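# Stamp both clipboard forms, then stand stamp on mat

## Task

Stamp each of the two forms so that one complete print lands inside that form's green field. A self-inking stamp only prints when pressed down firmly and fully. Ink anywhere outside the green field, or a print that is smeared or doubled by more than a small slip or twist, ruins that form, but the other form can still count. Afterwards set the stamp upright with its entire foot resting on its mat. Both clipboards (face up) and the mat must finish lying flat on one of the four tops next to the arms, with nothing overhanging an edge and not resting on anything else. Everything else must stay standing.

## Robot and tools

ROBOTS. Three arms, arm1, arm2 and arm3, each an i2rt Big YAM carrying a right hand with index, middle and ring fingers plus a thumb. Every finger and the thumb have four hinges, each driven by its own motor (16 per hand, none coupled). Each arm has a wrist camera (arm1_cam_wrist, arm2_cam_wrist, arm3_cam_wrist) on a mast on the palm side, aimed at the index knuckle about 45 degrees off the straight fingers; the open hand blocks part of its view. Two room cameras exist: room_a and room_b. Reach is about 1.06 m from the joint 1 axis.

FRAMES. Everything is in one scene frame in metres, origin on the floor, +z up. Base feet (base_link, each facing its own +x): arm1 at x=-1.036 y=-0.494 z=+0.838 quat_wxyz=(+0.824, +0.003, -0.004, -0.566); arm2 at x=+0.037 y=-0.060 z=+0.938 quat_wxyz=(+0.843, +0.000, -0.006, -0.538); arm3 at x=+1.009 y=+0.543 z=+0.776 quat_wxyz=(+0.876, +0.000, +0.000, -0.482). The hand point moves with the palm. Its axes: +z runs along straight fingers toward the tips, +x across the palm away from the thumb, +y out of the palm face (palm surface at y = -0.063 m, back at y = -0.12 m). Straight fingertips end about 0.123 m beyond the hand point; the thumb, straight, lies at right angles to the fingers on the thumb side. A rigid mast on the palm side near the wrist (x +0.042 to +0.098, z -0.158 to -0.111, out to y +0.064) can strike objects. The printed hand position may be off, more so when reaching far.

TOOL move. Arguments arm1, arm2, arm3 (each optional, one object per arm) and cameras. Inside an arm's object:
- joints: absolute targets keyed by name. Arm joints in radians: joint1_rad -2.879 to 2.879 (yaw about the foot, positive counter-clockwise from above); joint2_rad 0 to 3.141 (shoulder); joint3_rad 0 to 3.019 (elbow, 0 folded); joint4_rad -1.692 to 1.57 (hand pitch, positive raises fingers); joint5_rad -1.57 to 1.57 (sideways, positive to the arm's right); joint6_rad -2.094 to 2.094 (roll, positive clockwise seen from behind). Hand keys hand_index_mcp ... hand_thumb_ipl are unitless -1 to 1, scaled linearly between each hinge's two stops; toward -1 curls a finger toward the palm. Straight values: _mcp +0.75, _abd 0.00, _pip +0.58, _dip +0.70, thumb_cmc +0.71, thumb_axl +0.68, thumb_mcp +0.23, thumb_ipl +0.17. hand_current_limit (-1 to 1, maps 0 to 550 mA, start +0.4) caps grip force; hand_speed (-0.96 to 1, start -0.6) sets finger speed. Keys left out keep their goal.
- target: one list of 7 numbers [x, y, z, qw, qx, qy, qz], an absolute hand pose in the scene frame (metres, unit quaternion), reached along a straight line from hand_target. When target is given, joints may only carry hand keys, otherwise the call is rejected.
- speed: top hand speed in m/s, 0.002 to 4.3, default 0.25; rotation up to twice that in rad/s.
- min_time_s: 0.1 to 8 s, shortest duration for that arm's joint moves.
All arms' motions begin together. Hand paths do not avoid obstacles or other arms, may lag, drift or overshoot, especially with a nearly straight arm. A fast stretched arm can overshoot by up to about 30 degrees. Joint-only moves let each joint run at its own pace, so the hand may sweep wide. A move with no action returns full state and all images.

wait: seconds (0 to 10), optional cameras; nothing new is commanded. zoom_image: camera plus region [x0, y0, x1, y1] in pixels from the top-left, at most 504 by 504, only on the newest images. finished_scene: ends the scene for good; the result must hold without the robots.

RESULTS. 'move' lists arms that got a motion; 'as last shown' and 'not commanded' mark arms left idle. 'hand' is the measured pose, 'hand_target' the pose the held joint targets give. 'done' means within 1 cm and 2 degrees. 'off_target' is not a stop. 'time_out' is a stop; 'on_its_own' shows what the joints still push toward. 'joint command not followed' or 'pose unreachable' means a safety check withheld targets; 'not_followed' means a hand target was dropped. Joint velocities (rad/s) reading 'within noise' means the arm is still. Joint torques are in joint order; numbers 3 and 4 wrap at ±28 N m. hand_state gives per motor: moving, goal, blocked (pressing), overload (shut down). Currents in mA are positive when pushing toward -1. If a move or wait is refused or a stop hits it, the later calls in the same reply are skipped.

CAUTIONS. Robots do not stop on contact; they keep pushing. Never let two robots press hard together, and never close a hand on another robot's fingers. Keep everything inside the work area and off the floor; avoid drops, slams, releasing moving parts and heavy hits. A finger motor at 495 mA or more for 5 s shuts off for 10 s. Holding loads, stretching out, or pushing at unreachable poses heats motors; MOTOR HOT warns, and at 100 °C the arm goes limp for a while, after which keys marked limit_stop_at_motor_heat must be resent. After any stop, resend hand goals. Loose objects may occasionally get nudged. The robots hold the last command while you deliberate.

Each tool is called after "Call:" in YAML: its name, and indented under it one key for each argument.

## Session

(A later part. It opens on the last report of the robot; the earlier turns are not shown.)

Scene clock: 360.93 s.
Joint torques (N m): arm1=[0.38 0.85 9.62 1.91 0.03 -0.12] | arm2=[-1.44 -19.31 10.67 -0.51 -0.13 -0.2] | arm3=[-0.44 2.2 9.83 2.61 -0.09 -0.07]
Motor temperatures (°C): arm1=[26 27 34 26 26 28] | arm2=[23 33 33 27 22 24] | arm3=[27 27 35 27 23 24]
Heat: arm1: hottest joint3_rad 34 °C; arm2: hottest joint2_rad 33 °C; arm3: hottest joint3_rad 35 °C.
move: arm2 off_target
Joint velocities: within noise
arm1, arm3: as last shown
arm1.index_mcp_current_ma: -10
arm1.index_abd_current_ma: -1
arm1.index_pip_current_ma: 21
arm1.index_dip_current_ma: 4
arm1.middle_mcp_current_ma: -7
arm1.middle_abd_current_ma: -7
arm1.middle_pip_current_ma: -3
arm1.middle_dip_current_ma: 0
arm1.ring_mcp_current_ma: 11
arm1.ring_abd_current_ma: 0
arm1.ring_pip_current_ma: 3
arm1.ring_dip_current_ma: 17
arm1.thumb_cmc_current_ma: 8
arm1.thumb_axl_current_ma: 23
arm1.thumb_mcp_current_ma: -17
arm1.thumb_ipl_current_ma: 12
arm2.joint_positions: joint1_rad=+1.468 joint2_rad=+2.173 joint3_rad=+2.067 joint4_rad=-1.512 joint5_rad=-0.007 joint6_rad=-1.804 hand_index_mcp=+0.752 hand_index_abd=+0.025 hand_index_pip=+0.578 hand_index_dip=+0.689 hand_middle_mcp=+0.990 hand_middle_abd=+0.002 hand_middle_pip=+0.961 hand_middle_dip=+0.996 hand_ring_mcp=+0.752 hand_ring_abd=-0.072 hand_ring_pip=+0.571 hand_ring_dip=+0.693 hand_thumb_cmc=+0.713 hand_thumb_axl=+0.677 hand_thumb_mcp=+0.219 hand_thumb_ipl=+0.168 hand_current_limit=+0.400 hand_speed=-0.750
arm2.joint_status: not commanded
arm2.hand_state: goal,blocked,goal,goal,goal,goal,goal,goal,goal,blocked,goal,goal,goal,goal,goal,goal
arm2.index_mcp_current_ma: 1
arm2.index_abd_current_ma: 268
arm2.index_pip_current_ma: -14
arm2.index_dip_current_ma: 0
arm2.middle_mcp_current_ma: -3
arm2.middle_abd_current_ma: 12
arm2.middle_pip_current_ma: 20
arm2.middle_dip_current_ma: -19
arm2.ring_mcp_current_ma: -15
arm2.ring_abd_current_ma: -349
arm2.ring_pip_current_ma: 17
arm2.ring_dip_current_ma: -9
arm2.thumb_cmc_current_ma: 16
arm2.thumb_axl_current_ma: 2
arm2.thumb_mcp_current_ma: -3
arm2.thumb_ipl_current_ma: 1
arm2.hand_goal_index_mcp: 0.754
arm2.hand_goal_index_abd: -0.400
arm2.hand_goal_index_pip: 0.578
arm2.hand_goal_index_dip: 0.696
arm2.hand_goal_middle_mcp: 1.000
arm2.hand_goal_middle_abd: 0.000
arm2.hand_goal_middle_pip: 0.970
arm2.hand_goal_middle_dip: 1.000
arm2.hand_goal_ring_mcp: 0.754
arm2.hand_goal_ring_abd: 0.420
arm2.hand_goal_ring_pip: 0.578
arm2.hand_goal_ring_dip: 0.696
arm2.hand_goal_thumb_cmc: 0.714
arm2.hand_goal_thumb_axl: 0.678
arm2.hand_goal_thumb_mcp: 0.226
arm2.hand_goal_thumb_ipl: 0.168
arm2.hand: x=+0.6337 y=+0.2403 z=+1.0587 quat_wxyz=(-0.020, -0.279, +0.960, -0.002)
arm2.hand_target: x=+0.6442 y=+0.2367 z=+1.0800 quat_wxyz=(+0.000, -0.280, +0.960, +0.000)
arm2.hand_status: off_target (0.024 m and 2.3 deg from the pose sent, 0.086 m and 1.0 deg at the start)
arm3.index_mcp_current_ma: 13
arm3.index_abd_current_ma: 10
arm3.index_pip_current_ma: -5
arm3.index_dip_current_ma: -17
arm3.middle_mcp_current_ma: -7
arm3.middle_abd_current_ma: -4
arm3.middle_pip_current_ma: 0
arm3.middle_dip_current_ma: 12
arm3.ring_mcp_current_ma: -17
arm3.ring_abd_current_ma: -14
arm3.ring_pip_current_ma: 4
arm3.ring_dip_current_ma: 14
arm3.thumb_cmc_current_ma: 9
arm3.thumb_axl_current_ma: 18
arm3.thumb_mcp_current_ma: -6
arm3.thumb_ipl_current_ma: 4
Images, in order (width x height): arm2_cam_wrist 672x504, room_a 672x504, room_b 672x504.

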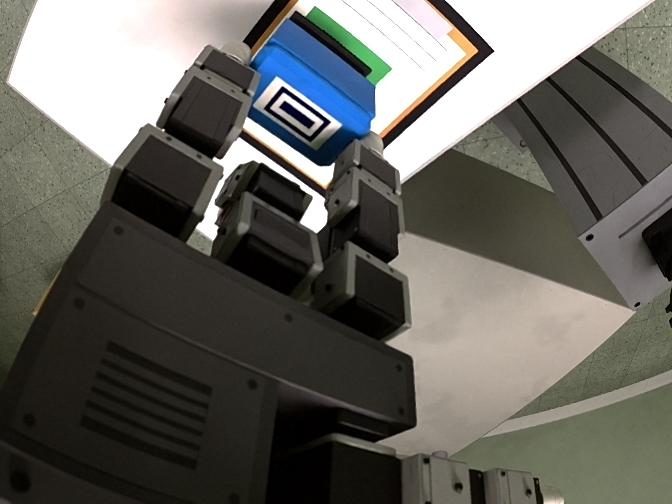

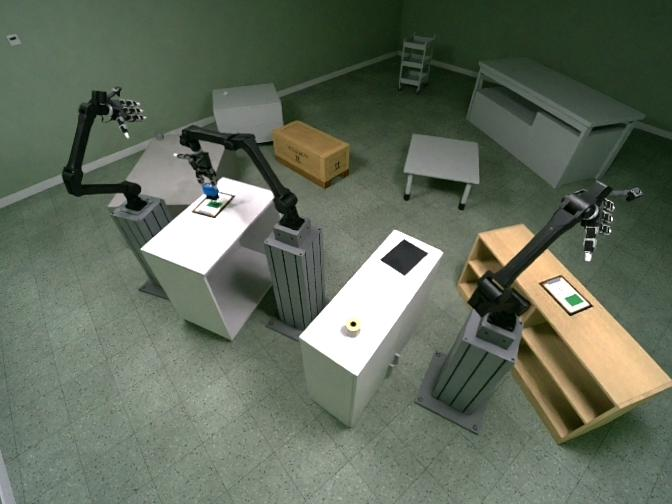

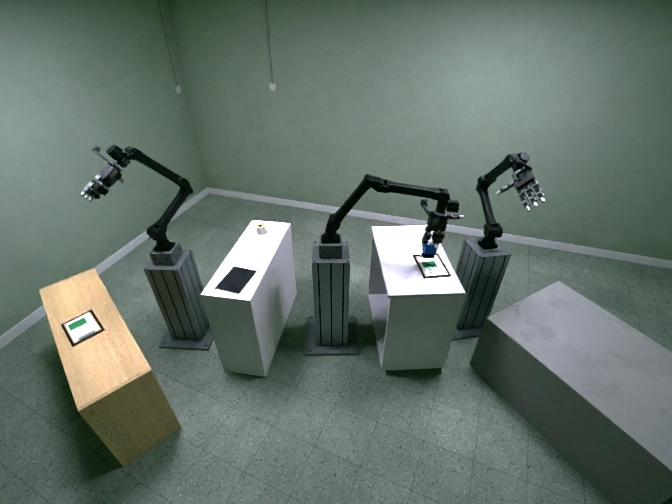

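Call:
move:
  arm2: {"joints":{"joint2_rad":1.949,"joint3_rad":2.024,"joint4_rad":-1.646},"min_time_s":2.0}

Call:
move:
  arm2: {"joints":{"joint1_rad":-1.25,"joint5_rad":0.0,"joint6_rad":-1.29},"min_time_s":5.0}
  cameras: ["arm2_cam_wrist","room_a","room_b"]

Scene clock: 366.77 s.
Joint torques (N m): arm1=[0.38 0.79 9.63 1.91 0.04 -0.12] | arm2=[-1.44 -17.96 7.65 -0.42 -0.14 -0.19] | arm3=[-0.03 2.2 9.88 2.78 -0.09 -0.06]
Motor temperatures (°C): arm1=[26 27 34 26 26 28] | arm2=[23 33 33 27 22 24] | arm3=[27 27 35 27 23 24]
Heat: arm1: hottest joint3_rad 34 °C; arm2: hottest joint2_rad 33 °C; arm3: hottest joint3_rad 35 °C.
move: arm2 done
Joint velocities: within noise
arm1, arm3: as last shown
arm1.index_mcp_current_ma: -11
arm1.index_abd_current_ma: -10
arm1.index_pip_current_ma: 14
arm1.index_dip_current_ma: -14
arm1.middle_mcp_current_ma: -8
arm1.middle_abd_current_ma: -19
arm1.middle_pip_current_ma: 7
arm1.middle_dip_current_ma: 2
arm1.ring_mcp_current_ma: 5
arm1.ring_abd_current_ma: -26
arm1.ring_pip_current_ma: 17
arm1.ring_dip_current_ma: -2
arm1.thumb_cmc_current_ma: 0
arm1.thumb_axl_current_ma: 18
arm1.thumb_mcp_current_ma: 3
arm1.thumb_ipl_current_ma: -9
arm2.joint_positions: joint1_rad=+1.468 joint2_rad=+1.968 joint3_rad=+2.026 joint4_rad=-1.637 joint5_rad=-0.007 joint6_rad=-1.804 hand_index_mcp=+0.752 hand_index_abd=+0.025 hand_index_pip=+0.578 hand_index_dip=+0.689 hand_middle_mcp=+0.990 hand_middle_abd=+0.002 hand_middle_pip=+0.961 hand_middle_dip=+0.996 hand_ring_mcp=+0.752 hand_ring_abd=-0.072 hand_ring_pip=+0.571 hand_ring_dip=+0.693 hand_thumb_cmc=+0.713 hand_thumb_axl=+0.677 hand_thumb_mcp=+0.219 hand_thumb_ipl=+0.168 hand_current_limit=+0.400 hand_speed=-0.750
arm2.joint_status: all done
arm2.hand_state: goal,blocked,goal,goal,goal,goal,goal,goal,goal,blocked,goal,goal,goal,goal,goal,goal
arm2.index_mcp_current_ma: -14
arm2.index_abd_current_ma: 275
arm2.index_pip_current_ma: -12
arm2.index_dip_current_ma: 2
arm2.middle_mcp_current_ma: -11
arm2.middle_abd_current_ma: -6
arm2.middle_pip_current_ma: 1
arm2.middle_dip_current_ma: 14
arm2.ring_mcp_current_ma: -15
arm2.ring_abd_current_ma: -356
arm2.ring_pip_current_ma: -9
arm2.ring_dip_current_ma: -12
arm2.thumb_cmc_current_ma: 3
arm2.thumb_axl_current_ma: 5
arm2.thumb_mcp_current_ma: -18
arm2.thumb_ipl_current_ma: 11
arm2.hand_goal_index_mcp: 0.754
arm2.hand_goal_index_abd: -0.400
arm2.hand_goal_index_pip: 0.578
arm2.hand_goal_index_dip: 0.696
arm2.hand_goal_middle_mcp: 1.000
arm2.hand_goal_middle_abd: 0.000
arm2.hand_goal_middle_pip: 0.970
arm2.hand_goal_middle_dip: 1.000
arm2.hand_goal_ring_mcp: 0.754
arm2.hand_goal_ring_abd: 0.420
arm2.hand_goal_ring_pip: 0.578
arm2.hand_goal_ring_dip: 0.696
arm2.hand_goal_thumb_cmc: 0.714
arm2.hand_goal_thumb_axl: 0.678
arm2.hand_goal_thumb_mcp: 0.226
arm2.hand_goal_thumb_ipl: 0.168
arm2.hand: x=+0.5851 y=+0.2246 z=+1.1698 quat_wxyz=(+0.000, -0.279, +0.960, -0.001)
arm2.hand_target: x=+0.5825 y=+0.2171 z=+1.1805 quat_wxyz=(+0.004, -0.280, +0.960, +0.000)
arm2.hand_status: not commanded
arm3.index_mcp_current_ma: -2
arm3.index_abd_current_ma: 22
arm3.index_pip_current_ma: -3
arm3.index_dip_current_ma: 4
arm3.middle_mcp_current_ma: -12
arm3.middle_abd_current_ma: -10
arm3.middle_pip_current_ma: -3
arm3.middle_dip_current_ma: 5
arm3.ring_mcp_current_ma: -2
arm3.ring_abd_current_ma: -12
arm3.ring_pip_current_ma: 5
arm3.ring_dip_current_ma: 0
arm3.thumb_cmc_current_ma: 17
arm3.thumb_axl_current_ma: 13
arm3.thumb_mcp_current_ma: -8
arm3.thumb_ipl_current_ma: -9
pictures: none

Scene clock: 372.47 s.
Joint torques (N m): arm1=[0.38 0.79 9.62 1.89 0.03 -0.12] | arm2=[1.2 -18.08 7.64 -0.42 -0.15 0.07] | arm3=[-0.26 2.84 9.96 2.7 -0.09 -0.07]
Motor temperatures (°C): arm1=[26 27 34 26 26 28] | arm2=[23 33 33 27 22 24] | arm3=[27 27 35 27 23 24]
Heat: arm1: hottest joint3_rad 34 °C; arm2: hottest joint2_rad 33 °C; arm3: hottest joint3_rad 35 °C.
move: arm2 done
Joint velocities: within noise
arm1, arm3: as last shown
arm1.index_abd_current_ma: -7
arm1.index_dip_current_ma: -4
arm1.middle_mcp_current_ma: -7
arm1.middle_abd_current_ma: -11
arm1.middle_pip_current_ma: 11
arm1.middle_dip_current_ma: 11
arm1.ring_mcp_current_ma: -4
arm1.ring_abd_current_ma: -12
arm1.ring_pip_current_ma: 10
arm1.thumb_cmc_current_ma: 2
arm1.thumb_axl_current_ma: 6
arm1.thumb_mcp_current_ma: -5
arm1.thumb_ipl_current_ma: 5
arm2.joint_positions: joint1_rad=-1.263 joint2_rad=+1.968 joint3_rad=+2.026 joint4_rad=-1.637 joint5_rad=+0.003 joint6_rad=-1.303 hand_index_mcp=+0.744 hand_index_abd=+0.024 hand_index_pip=+0.576 hand_index_dip=+0.689 hand_middle_mcp=+0.988 hand_middle_abd=+0.002 hand_middle_pip=+0.961 hand_middle_dip=+0.996 hand_ring_mcp=+0.763 hand_ring_abd=-0.071 hand_ring_pip=+0.581 hand_ring_dip=+0.698 hand_thumb_cmc=+0.721 hand_thumb_axl=+0.677 hand_thumb_mcp=+0.219 hand_thumb_ipl=+0.168 hand_current_limit=+0.400 hand_speed=-0.750
arm2.joint_status: all done
arm2.hand_state: goal,blocked,goal,goal,goal,goal,goal,goal,goal,blocked,goal,goal,goal,goal,goal,goal
arm2.index_mcp_current_ma: 24
arm2.index_abd_current_ma: 271
arm2.index_pip_current_ma: -20
arm2.index_dip_current_ma: 1
arm2.middle_mcp_current_ma: -18
arm2.middle_abd_current_ma: 4
arm2.middle_pip_current_ma: -9
arm2.middle_dip_current_ma: -17
arm2.ring_mcp_current_ma: -11
arm2.ring_abd_current_ma: -354
arm2.ring_pip_current_ma: -4
arm2.ring_dip_current_ma: -11
arm2.thumb_cmc_current_ma: -1
arm2.thumb_axl_current_ma: 7
arm2.thumb_mcp_current_ma: -7
arm2.thumb_ipl_current_ma: 14
arm2.hand_goal_index_mcp: 0.754
arm2.hand_goal_index_abd: -0.400
arm2.hand_goal_index_pip: 0.578
arm2.hand_goal_index_dip: 0.696
arm2.hand_goal_middle_mcp: 1.000
arm2.hand_goal_middle_abd: 0.000
arm2.hand_goal_middle_pip: 0.970
arm2.hand_goal_middle_dip: 1.000
arm2.hand_goal_ring_mcp: 0.754
arm2.hand_goal_ring_abd: 0.420
arm2.hand_goal_ring_pip: 0.578
arm2.hand_goal_ring_dip: 0.696
arm2.hand_goal_thumb_cmc: 0.714
arm2.hand_goal_thumb_axl: 0.678
arm2.hand_goal_thumb_mcp: 0.226
arm2.hand_goal_thumb_ipl: 0.168
arm2.hand: x=-0.3964 y=-0.5572 z=+1.1635 quat_wxyz=(+0.001, +0.972, +0.236, +0.007)
arm2.hand_target: x=-0.3876 y=-0.5600 z=+1.1747 quat_wxyz=(+0.004, +0.972, +0.235, +0.004)
arm2.hand_status: not commanded
arm3.index_mcp_current_ma: 15
arm3.index_abd_current_ma: 13
arm3.index_pip_current_ma: 12
arm3.index_dip_current_ma: -10
arm3.middle_mcp_current_ma: 2
arm3.middle_abd_current_ma: 8
arm3.middle_pip_current_ma: 1
arm3.middle_dip_current_ma: 18
arm3.ring_mcp_current_ma: 4
arm3.ring_abd_current_ma: -10
arm3.ring_pip_current_ma: 4
arm3.ring_dip_current_ma: 2
arm3.thumb_cmc_current_ma: -3
arm3.thumb_axl_current_ma: 3
arm3.thumb_mcp_current_ma: -14
arm3.thumb_ipl_current_ma: 4
Images, in order (width x height): arm2_cam_wrist 672x504, room_a 672x504, room_b 672x504.

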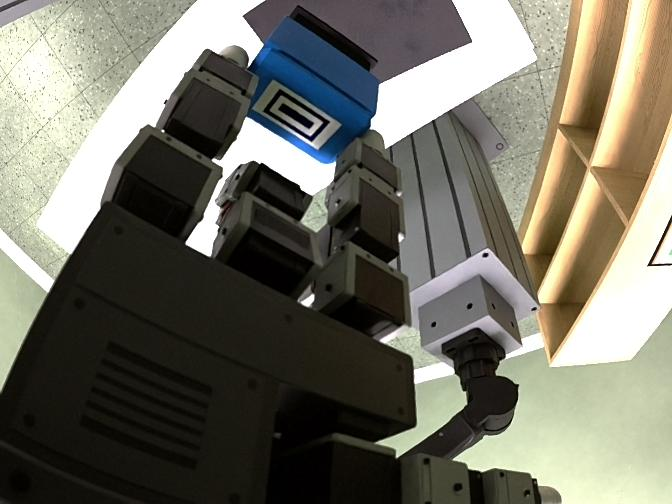

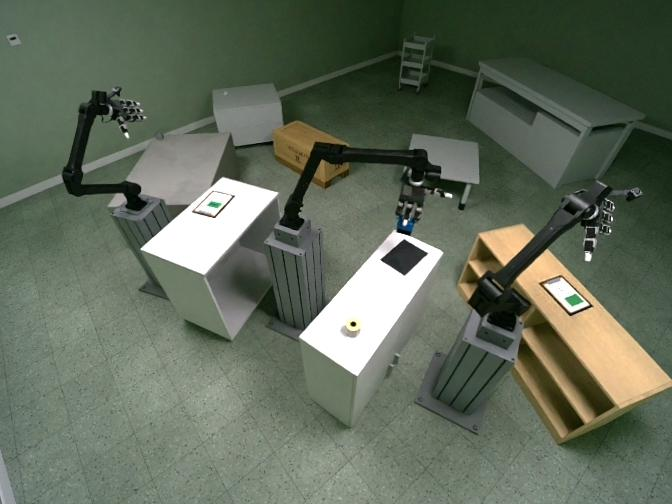

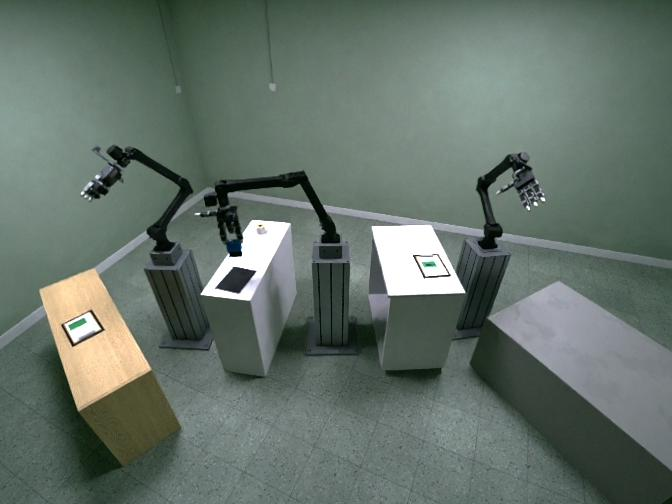

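Call:
zoom_image:
  camera: "arm2_cam_wrist"
  region: [230, 0, 560, 150]

Call:
zoom_image:
  camera: "room_b"
  region: [405, 240, 465, 290]

Call:
zoom_image:
  camera: "room_a"
  region: [370, 190, 450, 290]

Scaled by 1.527 from the camera's image (finer frame: 960x720).

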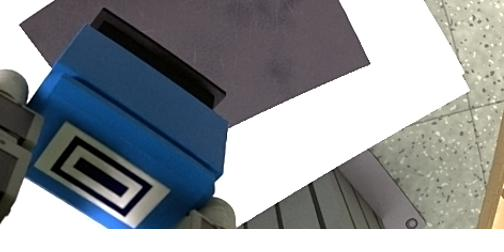

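Scaled by 8.400 from the camera's image (finer frame: 960x720).

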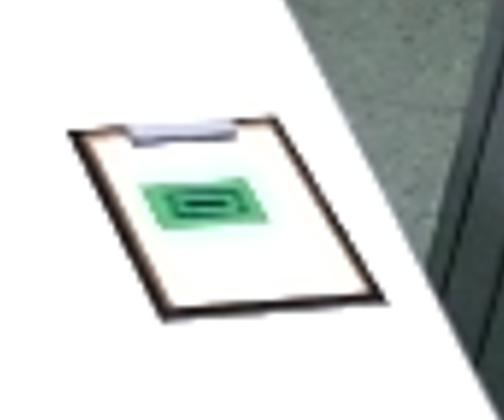

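Scaled by 5.040 from the camera's image (finer frame: 960x720).

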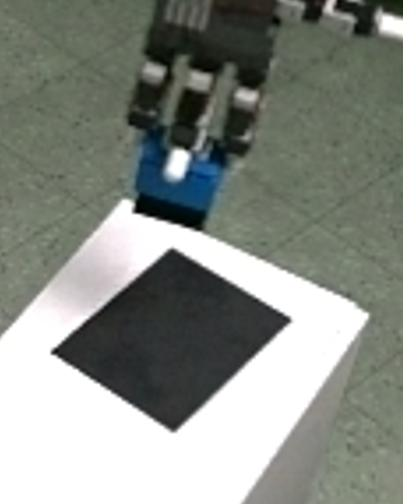

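Call:
move:
  arm2: {"target":[-0.4130,-0.5870,1.085,0,0.9718,0.2360,0],"speed":0.15}
  cameras: ["arm2_cam_wrist"]

Call:
zoom_image:
  camera: "arm2_cam_wrist"
  region: [230, 0, 560, 150]

Scene clock: 376.83 s.
Joint torques (N m): arm1=[0.38 0.79 9.63 1.91 0.03 -0.12] | arm2=[1.49 -16.85 8.29 0.16 0.09 0.08] | arm3=[-0.32 2.78 9.94 2.84 -0.08 -0.07]
Motor temperatures (°C): arm1=[26 27 34 26 26 28] | arm2=[23 34 33 27 22 24] | arm3=[27 27 35 27 23 24]
Heat: arm1: hottest joint3_rad 34 °C; arm2: hottest joint2_rad 34 °C; arm3: hottest joint3_rad 35 °C.
move: arm2 off_target
Joint velocities: within noise
arm1, arm3: as last shown
arm1.index_mcp_current_ma: -10
arm1.index_abd_current_ma: 5
arm1.index_pip_current_ma: 4
arm1.index_dip_current_ma: 12
arm1.middle_mcp_current_ma: -18
arm1.middle_abd_current_ma: -12
arm1.middle_pip_current_ma: 20
arm1.middle_dip_current_ma: -10
arm1.ring_mcp_current_ma: 7
arm1.ring_abd_current_ma: -9
arm1.ring_pip_current_ma: 21
arm1.ring_dip_current_ma: 5
arm1.thumb_cmc_current_ma: 6
arm1.thumb_axl_current_ma: 5
arm1.thumb_mcp_current_ma: 7
arm1.thumb_ipl_current_ma: -6
arm2.joint_positions: joint1_rad=-1.261 joint2_rad=+2.058 joint3_rad=+1.969 joint4_rad=-1.486 joint5_rad=+0.008 joint6_rad=-1.300 hand_index_mcp=+0.744 hand_index_abd=+0.024 hand_index_pip=+0.576 hand_index_dip=+0.689 hand_middle_mcp=+0.988 hand_middle_abd=+0.002 hand_middle_pip=+0.961 hand_middle_dip=+0.996 hand_ring_mcp=+0.763 hand_ring_abd=-0.071 hand_ring_pip=+0.581 hand_ring_dip=+0.698 hand_thumb_cmc=+0.721 hand_thumb_axl=+0.677 hand_thumb_mcp=+0.219 hand_thumb_ipl=+0.168 hand_current_limit=+0.400 hand_speed=-0.750
arm2.joint_status: not commanded
arm2.hand_state: goal,blocked,goal,goal,goal,goal,goal,goal,goal,blocked,goal,goal,goal,goal,goal,goal
arm2.index_mcp_current_ma: 3
arm2.index_abd_current_ma: 266
arm2.index_pip_current_ma: 1
arm2.index_dip_current_ma: -1
arm2.middle_mcp_current_ma: -18
arm2.middle_abd_current_ma: -13
arm2.middle_pip_current_ma: 9
arm2.middle_dip_current_ma: 6
arm2.ring_mcp_current_ma: 6
arm2.ring_abd_current_ma: -345
arm2.ring_pip_current_ma: -4
arm2.ring_dip_current_ma: -8
arm2.thumb_cmc_current_ma: -10
arm2.thumb_axl_current_ma: 12
arm2.thumb_mcp_current_ma: -9
arm2.thumb_ipl_current_ma: -9
arm2.hand_goal_index_mcp: 0.754
arm2.hand_goal_index_abd: -0.400
arm2.hand_goal_index_pip: 0.578
arm2.hand_goal_index_dip: 0.696
arm2.hand_goal_middle_mcp: 1.000
arm2.hand_goal_middle_abd: 0.000
arm2.hand_goal_middle_pip: 0.970
arm2.hand_goal_middle_dip: 1.000
arm2.hand_goal_ring_mcp: 0.754
arm2.hand_goal_ring_abd: 0.420
arm2.hand_goal_ring_pip: 0.578
arm2.hand_goal_ring_dip: 0.696
arm2.hand_goal_thumb_cmc: 0.714
arm2.hand_goal_thumb_axl: 0.678
arm2.hand_goal_thumb_mcp: 0.226
arm2.hand_goal_thumb_ipl: 0.168
arm2.hand: x=-0.4163 y=-0.5770 z=+1.0868 quat_wxyz=(-0.001, +0.972, +0.235, +0.004)
arm2.hand_target: x=-0.4130 y=-0.5868 z=+1.0850 quat_wxyz=(+0.000, +0.972, +0.236, +0.000)
arm2.hand_status: off_target (0.011 m and 0.5 deg from the pose sent, 0.086 m and 0.9 deg at the start)
arm3.index_mcp_current_ma: -2
arm3.index_abd_current_ma: 7
arm3.index_pip_current_ma: -5
arm3.index_dip_current_ma: -13
arm3.middle_mcp_current_ma: -11
arm3.middle_abd_current_ma: 3
arm3.middle_pip_current_ma: 5
arm3.middle_dip_current_ma: 12
arm3.ring_mcp_current_ma: 5
arm3.ring_abd_current_ma: -9
arm3.ring_pip_current_ma: -3
arm3.ring_dip_current_ma: 3
arm3.thumb_cmc_current_ma: 0
arm3.thumb_axl_current_ma: 16
arm3.thumb_mcp_current_ma: 4
arm3.thumb_ipl_current_ma: -13
Images, in order (width x height): arm2_cam_wrist 672x504.

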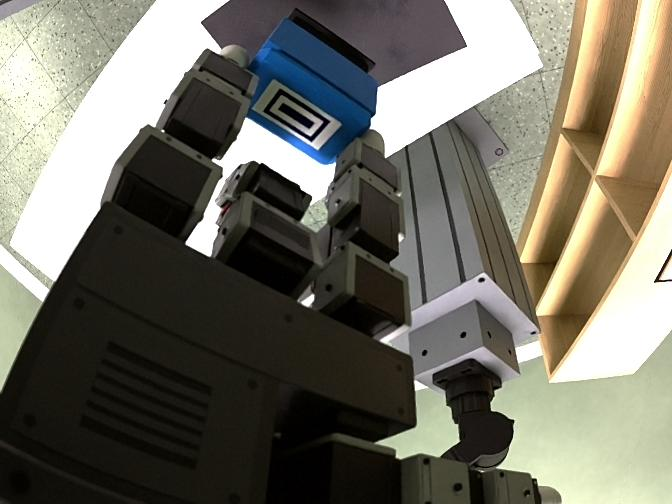

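Scaled by 1.527 from the camera's image (finer frame: 960x720).

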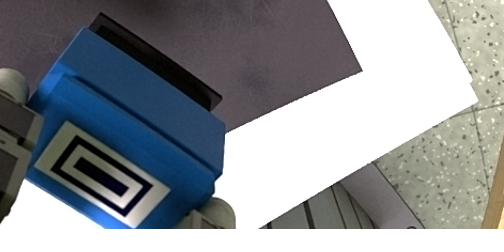

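Call:
move:
  arm2: {"target":[-0.4130,-0.5890,1.025,0,0.9718,0.2360,0],"speed":0.1}
  cameras: ["arm2_cam_wrist","room_b","room_a"]

Call:
zoom_image:
  camera: "room_b"
  region: [195, 220, 275, 300]

Call:
zoom_image:
  camera: "room_a"
  region: [370, 190, 450, 290]

Scene clock: 379.53 s.
Joint torques (N m): arm1=[0.38 0.79 9.63 1.91 0.03 -0.12] | arm2=[1.49 -16.62 7.75 0.29 0.1 0.08] | arm3=[-0.15 2.26 9.96 2.61 -0.08 -0.1]
Motor temperatures (°C): arm1=[26 27 34 26 26 28] | arm2=[23 34 33 27 22 24] | arm3=[27 27 35 27 23 24]
Heat: arm1: hottest joint3_rad 34 °C; arm2: hottest joint2_rad 34 °C; arm3: hottest joint3_rad 35 °C.
move: arm2 off_target
Joint velocities: within noise
arm1, arm3: as last shown
arm1.index_abd_current_ma: -5
arm1.index_pip_current_ma: 15
arm1.index_dip_current_ma: -1
arm1.middle_mcp_current_ma: -5
arm1.middle_abd_current_ma: -6
arm1.middle_pip_current_ma: 2
arm1.middle_dip_current_ma: 7
arm1.ring_mcp_current_ma: -3
arm1.ring_abd_current_ma: -6
arm1.ring_pip_current_ma: 15
arm1.ring_dip_current_ma: 13
arm1.thumb_cmc_current_ma: 22
arm1.thumb_axl_current_ma: -15
arm1.thumb_mcp_current_ma: 3
arm1.thumb_ipl_current_ma: -11
arm2.joint_positions: joint1_rad=-1.260 joint2_rad=+2.082 joint3_rad=+1.869 joint4_rad=-1.350 joint5_rad=+0.008 joint6_rad=-1.299 hand_index_mcp=+0.744 hand_index_abd=+0.024 hand_index_pip=+0.576 hand_index_dip=+0.689 hand_middle_mcp=+0.988 hand_middle_abd=+0.002 hand_middle_pip=+0.961 hand_middle_dip=+0.996 hand_ring_mcp=+0.763 hand_ring_abd=-0.071 hand_ring_pip=+0.581 hand_ring_dip=+0.698 hand_thumb_cmc=+0.721 hand_thumb_axl=+0.677 hand_thumb_mcp=+0.219 hand_thumb_ipl=+0.168 hand_current_limit=+0.400 hand_speed=-0.750
arm2.joint_status: not commanded
arm2.hand_state: goal,blocked,goal,goal,goal,goal,goal,goal,goal,blocked,goal,goal,goal,goal,goal,goal
arm2.index_mcp_current_ma: 2
arm2.index_abd_current_ma: 264
arm2.index_pip_current_ma: -2
arm2.index_dip_current_ma: -3
arm2.middle_mcp_current_ma: 0
arm2.middle_abd_current_ma: -15
arm2.middle_pip_current_ma: -5
arm2.middle_dip_current_ma: -25
arm2.ring_mcp_current_ma: -21
arm2.ring_abd_current_ma: -356
arm2.ring_pip_current_ma: -1
arm2.ring_dip_current_ma: -20
arm2.thumb_cmc_current_ma: 7
arm2.thumb_axl_current_ma: 9
arm2.thumb_mcp_current_ma: 3
arm2.thumb_ipl_current_ma: -8
arm2.hand_goal_index_mcp: 0.754
arm2.hand_goal_index_abd: -0.400
arm2.hand_goal_index_pip: 0.578
arm2.hand_goal_index_dip: 0.696
arm2.hand_goal_middle_mcp: 1.000
arm2.hand_goal_middle_abd: 0.000
arm2.hand_goal_middle_pip: 0.970
arm2.hand_goal_middle_dip: 1.000
arm2.hand_goal_ring_mcp: 0.754
arm2.hand_goal_ring_abd: 0.420
arm2.hand_goal_ring_pip: 0.578
arm2.hand_goal_ring_dip: 0.696
arm2.hand_goal_thumb_cmc: 0.714
arm2.hand_goal_thumb_axl: 0.678
arm2.hand_goal_thumb_mcp: 0.226
arm2.hand_goal_thumb_ipl: 0.168
arm2.hand: x=-0.4177 y=-0.5800 z=+1.0351 quat_wxyz=(+0.002, +0.972, +0.235, -0.001)
arm2.hand_target: x=-0.4128 y=-0.5888 z=+1.0251 quat_wxyz=(+0.000, +0.972, +0.236, +0.000)
arm2.hand_status: off_target (0.014 m and 0.3 deg from the pose sent, 0.063 m and 0.5 deg at the start)
arm3.index_mcp_current_ma: 7
arm3.index_abd_current_ma: 12
arm3.index_pip_current_ma: 3
arm3.index_dip_current_ma: 0
arm3.middle_mcp_current_ma: -8
arm3.middle_abd_current_ma: -10
arm3.middle_pip_current_ma: 7
arm3.middle_dip_current_ma: 16
arm3.ring_mcp_current_ma: 9
arm3.ring_abd_current_ma: 5
arm3.ring_pip_current_ma: 5
arm3.ring_dip_current_ma: -1
arm3.thumb_cmc_current_ma: 10
arm3.thumb_axl_current_ma: 11
arm3.thumb_mcp_current_ma: 1
arm3.thumb_ipl_current_ma: -3
pictures: arm2_cam_wrist, room_a, room_b
Images, in order (width x height): arm2_cam_wrist 672x504, room_a 672x504, room_b 672x504.

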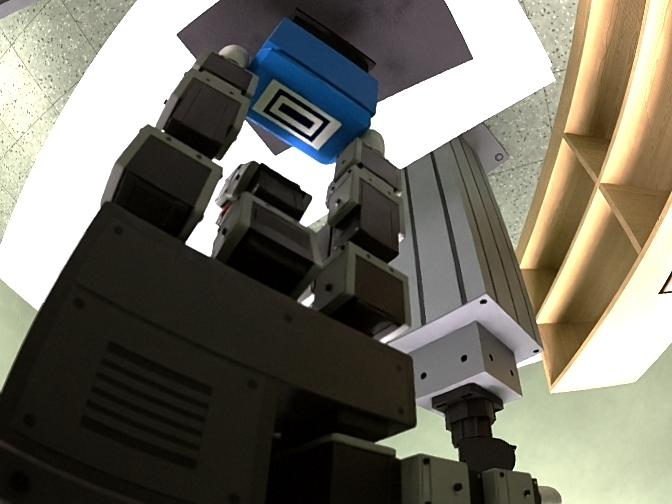

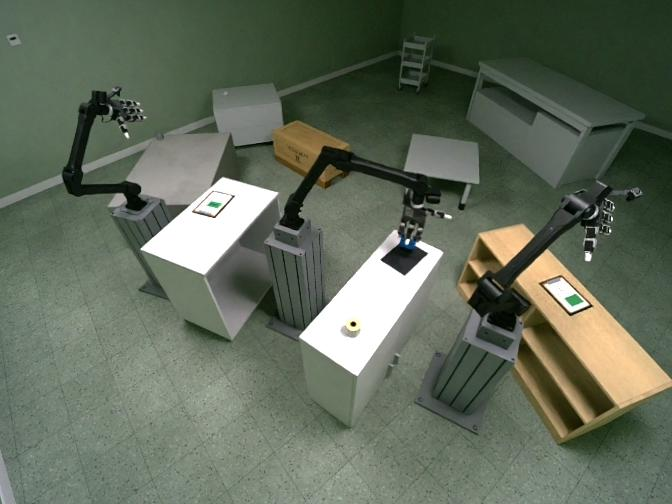

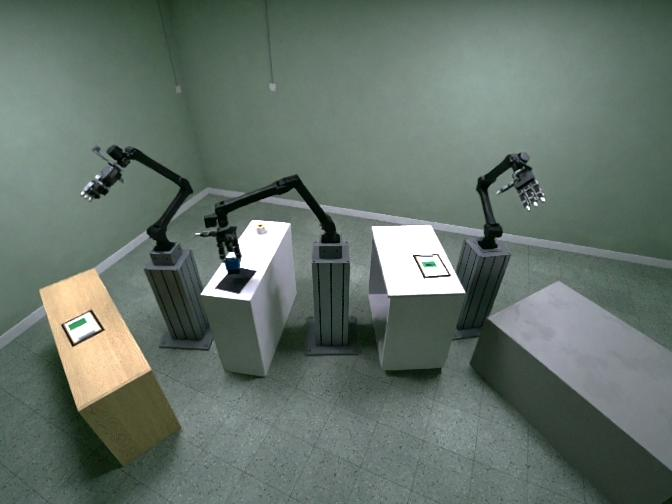

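Scaled by 6.300 from the camera's image (finer frame: 960x720).

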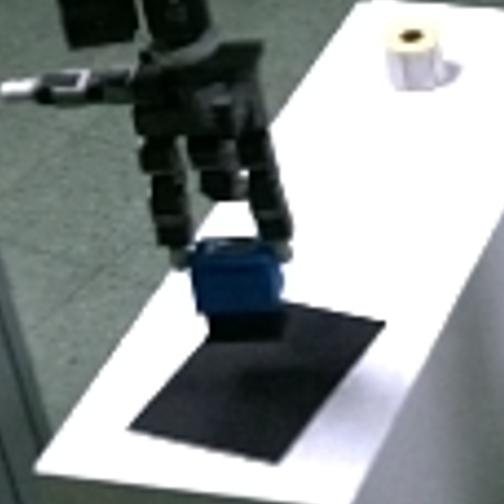

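Scaled by 5.040 from the camera's image (finer frame: 960x720).

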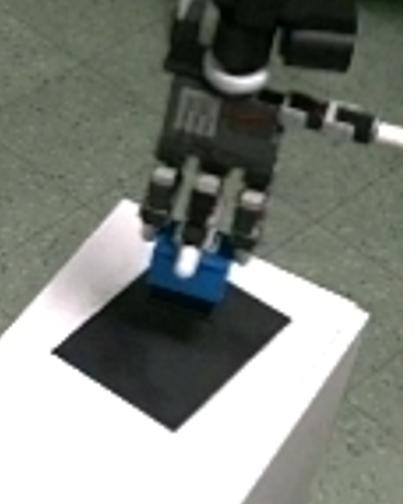

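Call:
zoom_image:
  camera: "arm2_cam_wrist"
  region: [160, 0, 500, 180]

Scaled by 1.482 from the camera's image (finer frame: 960x720).

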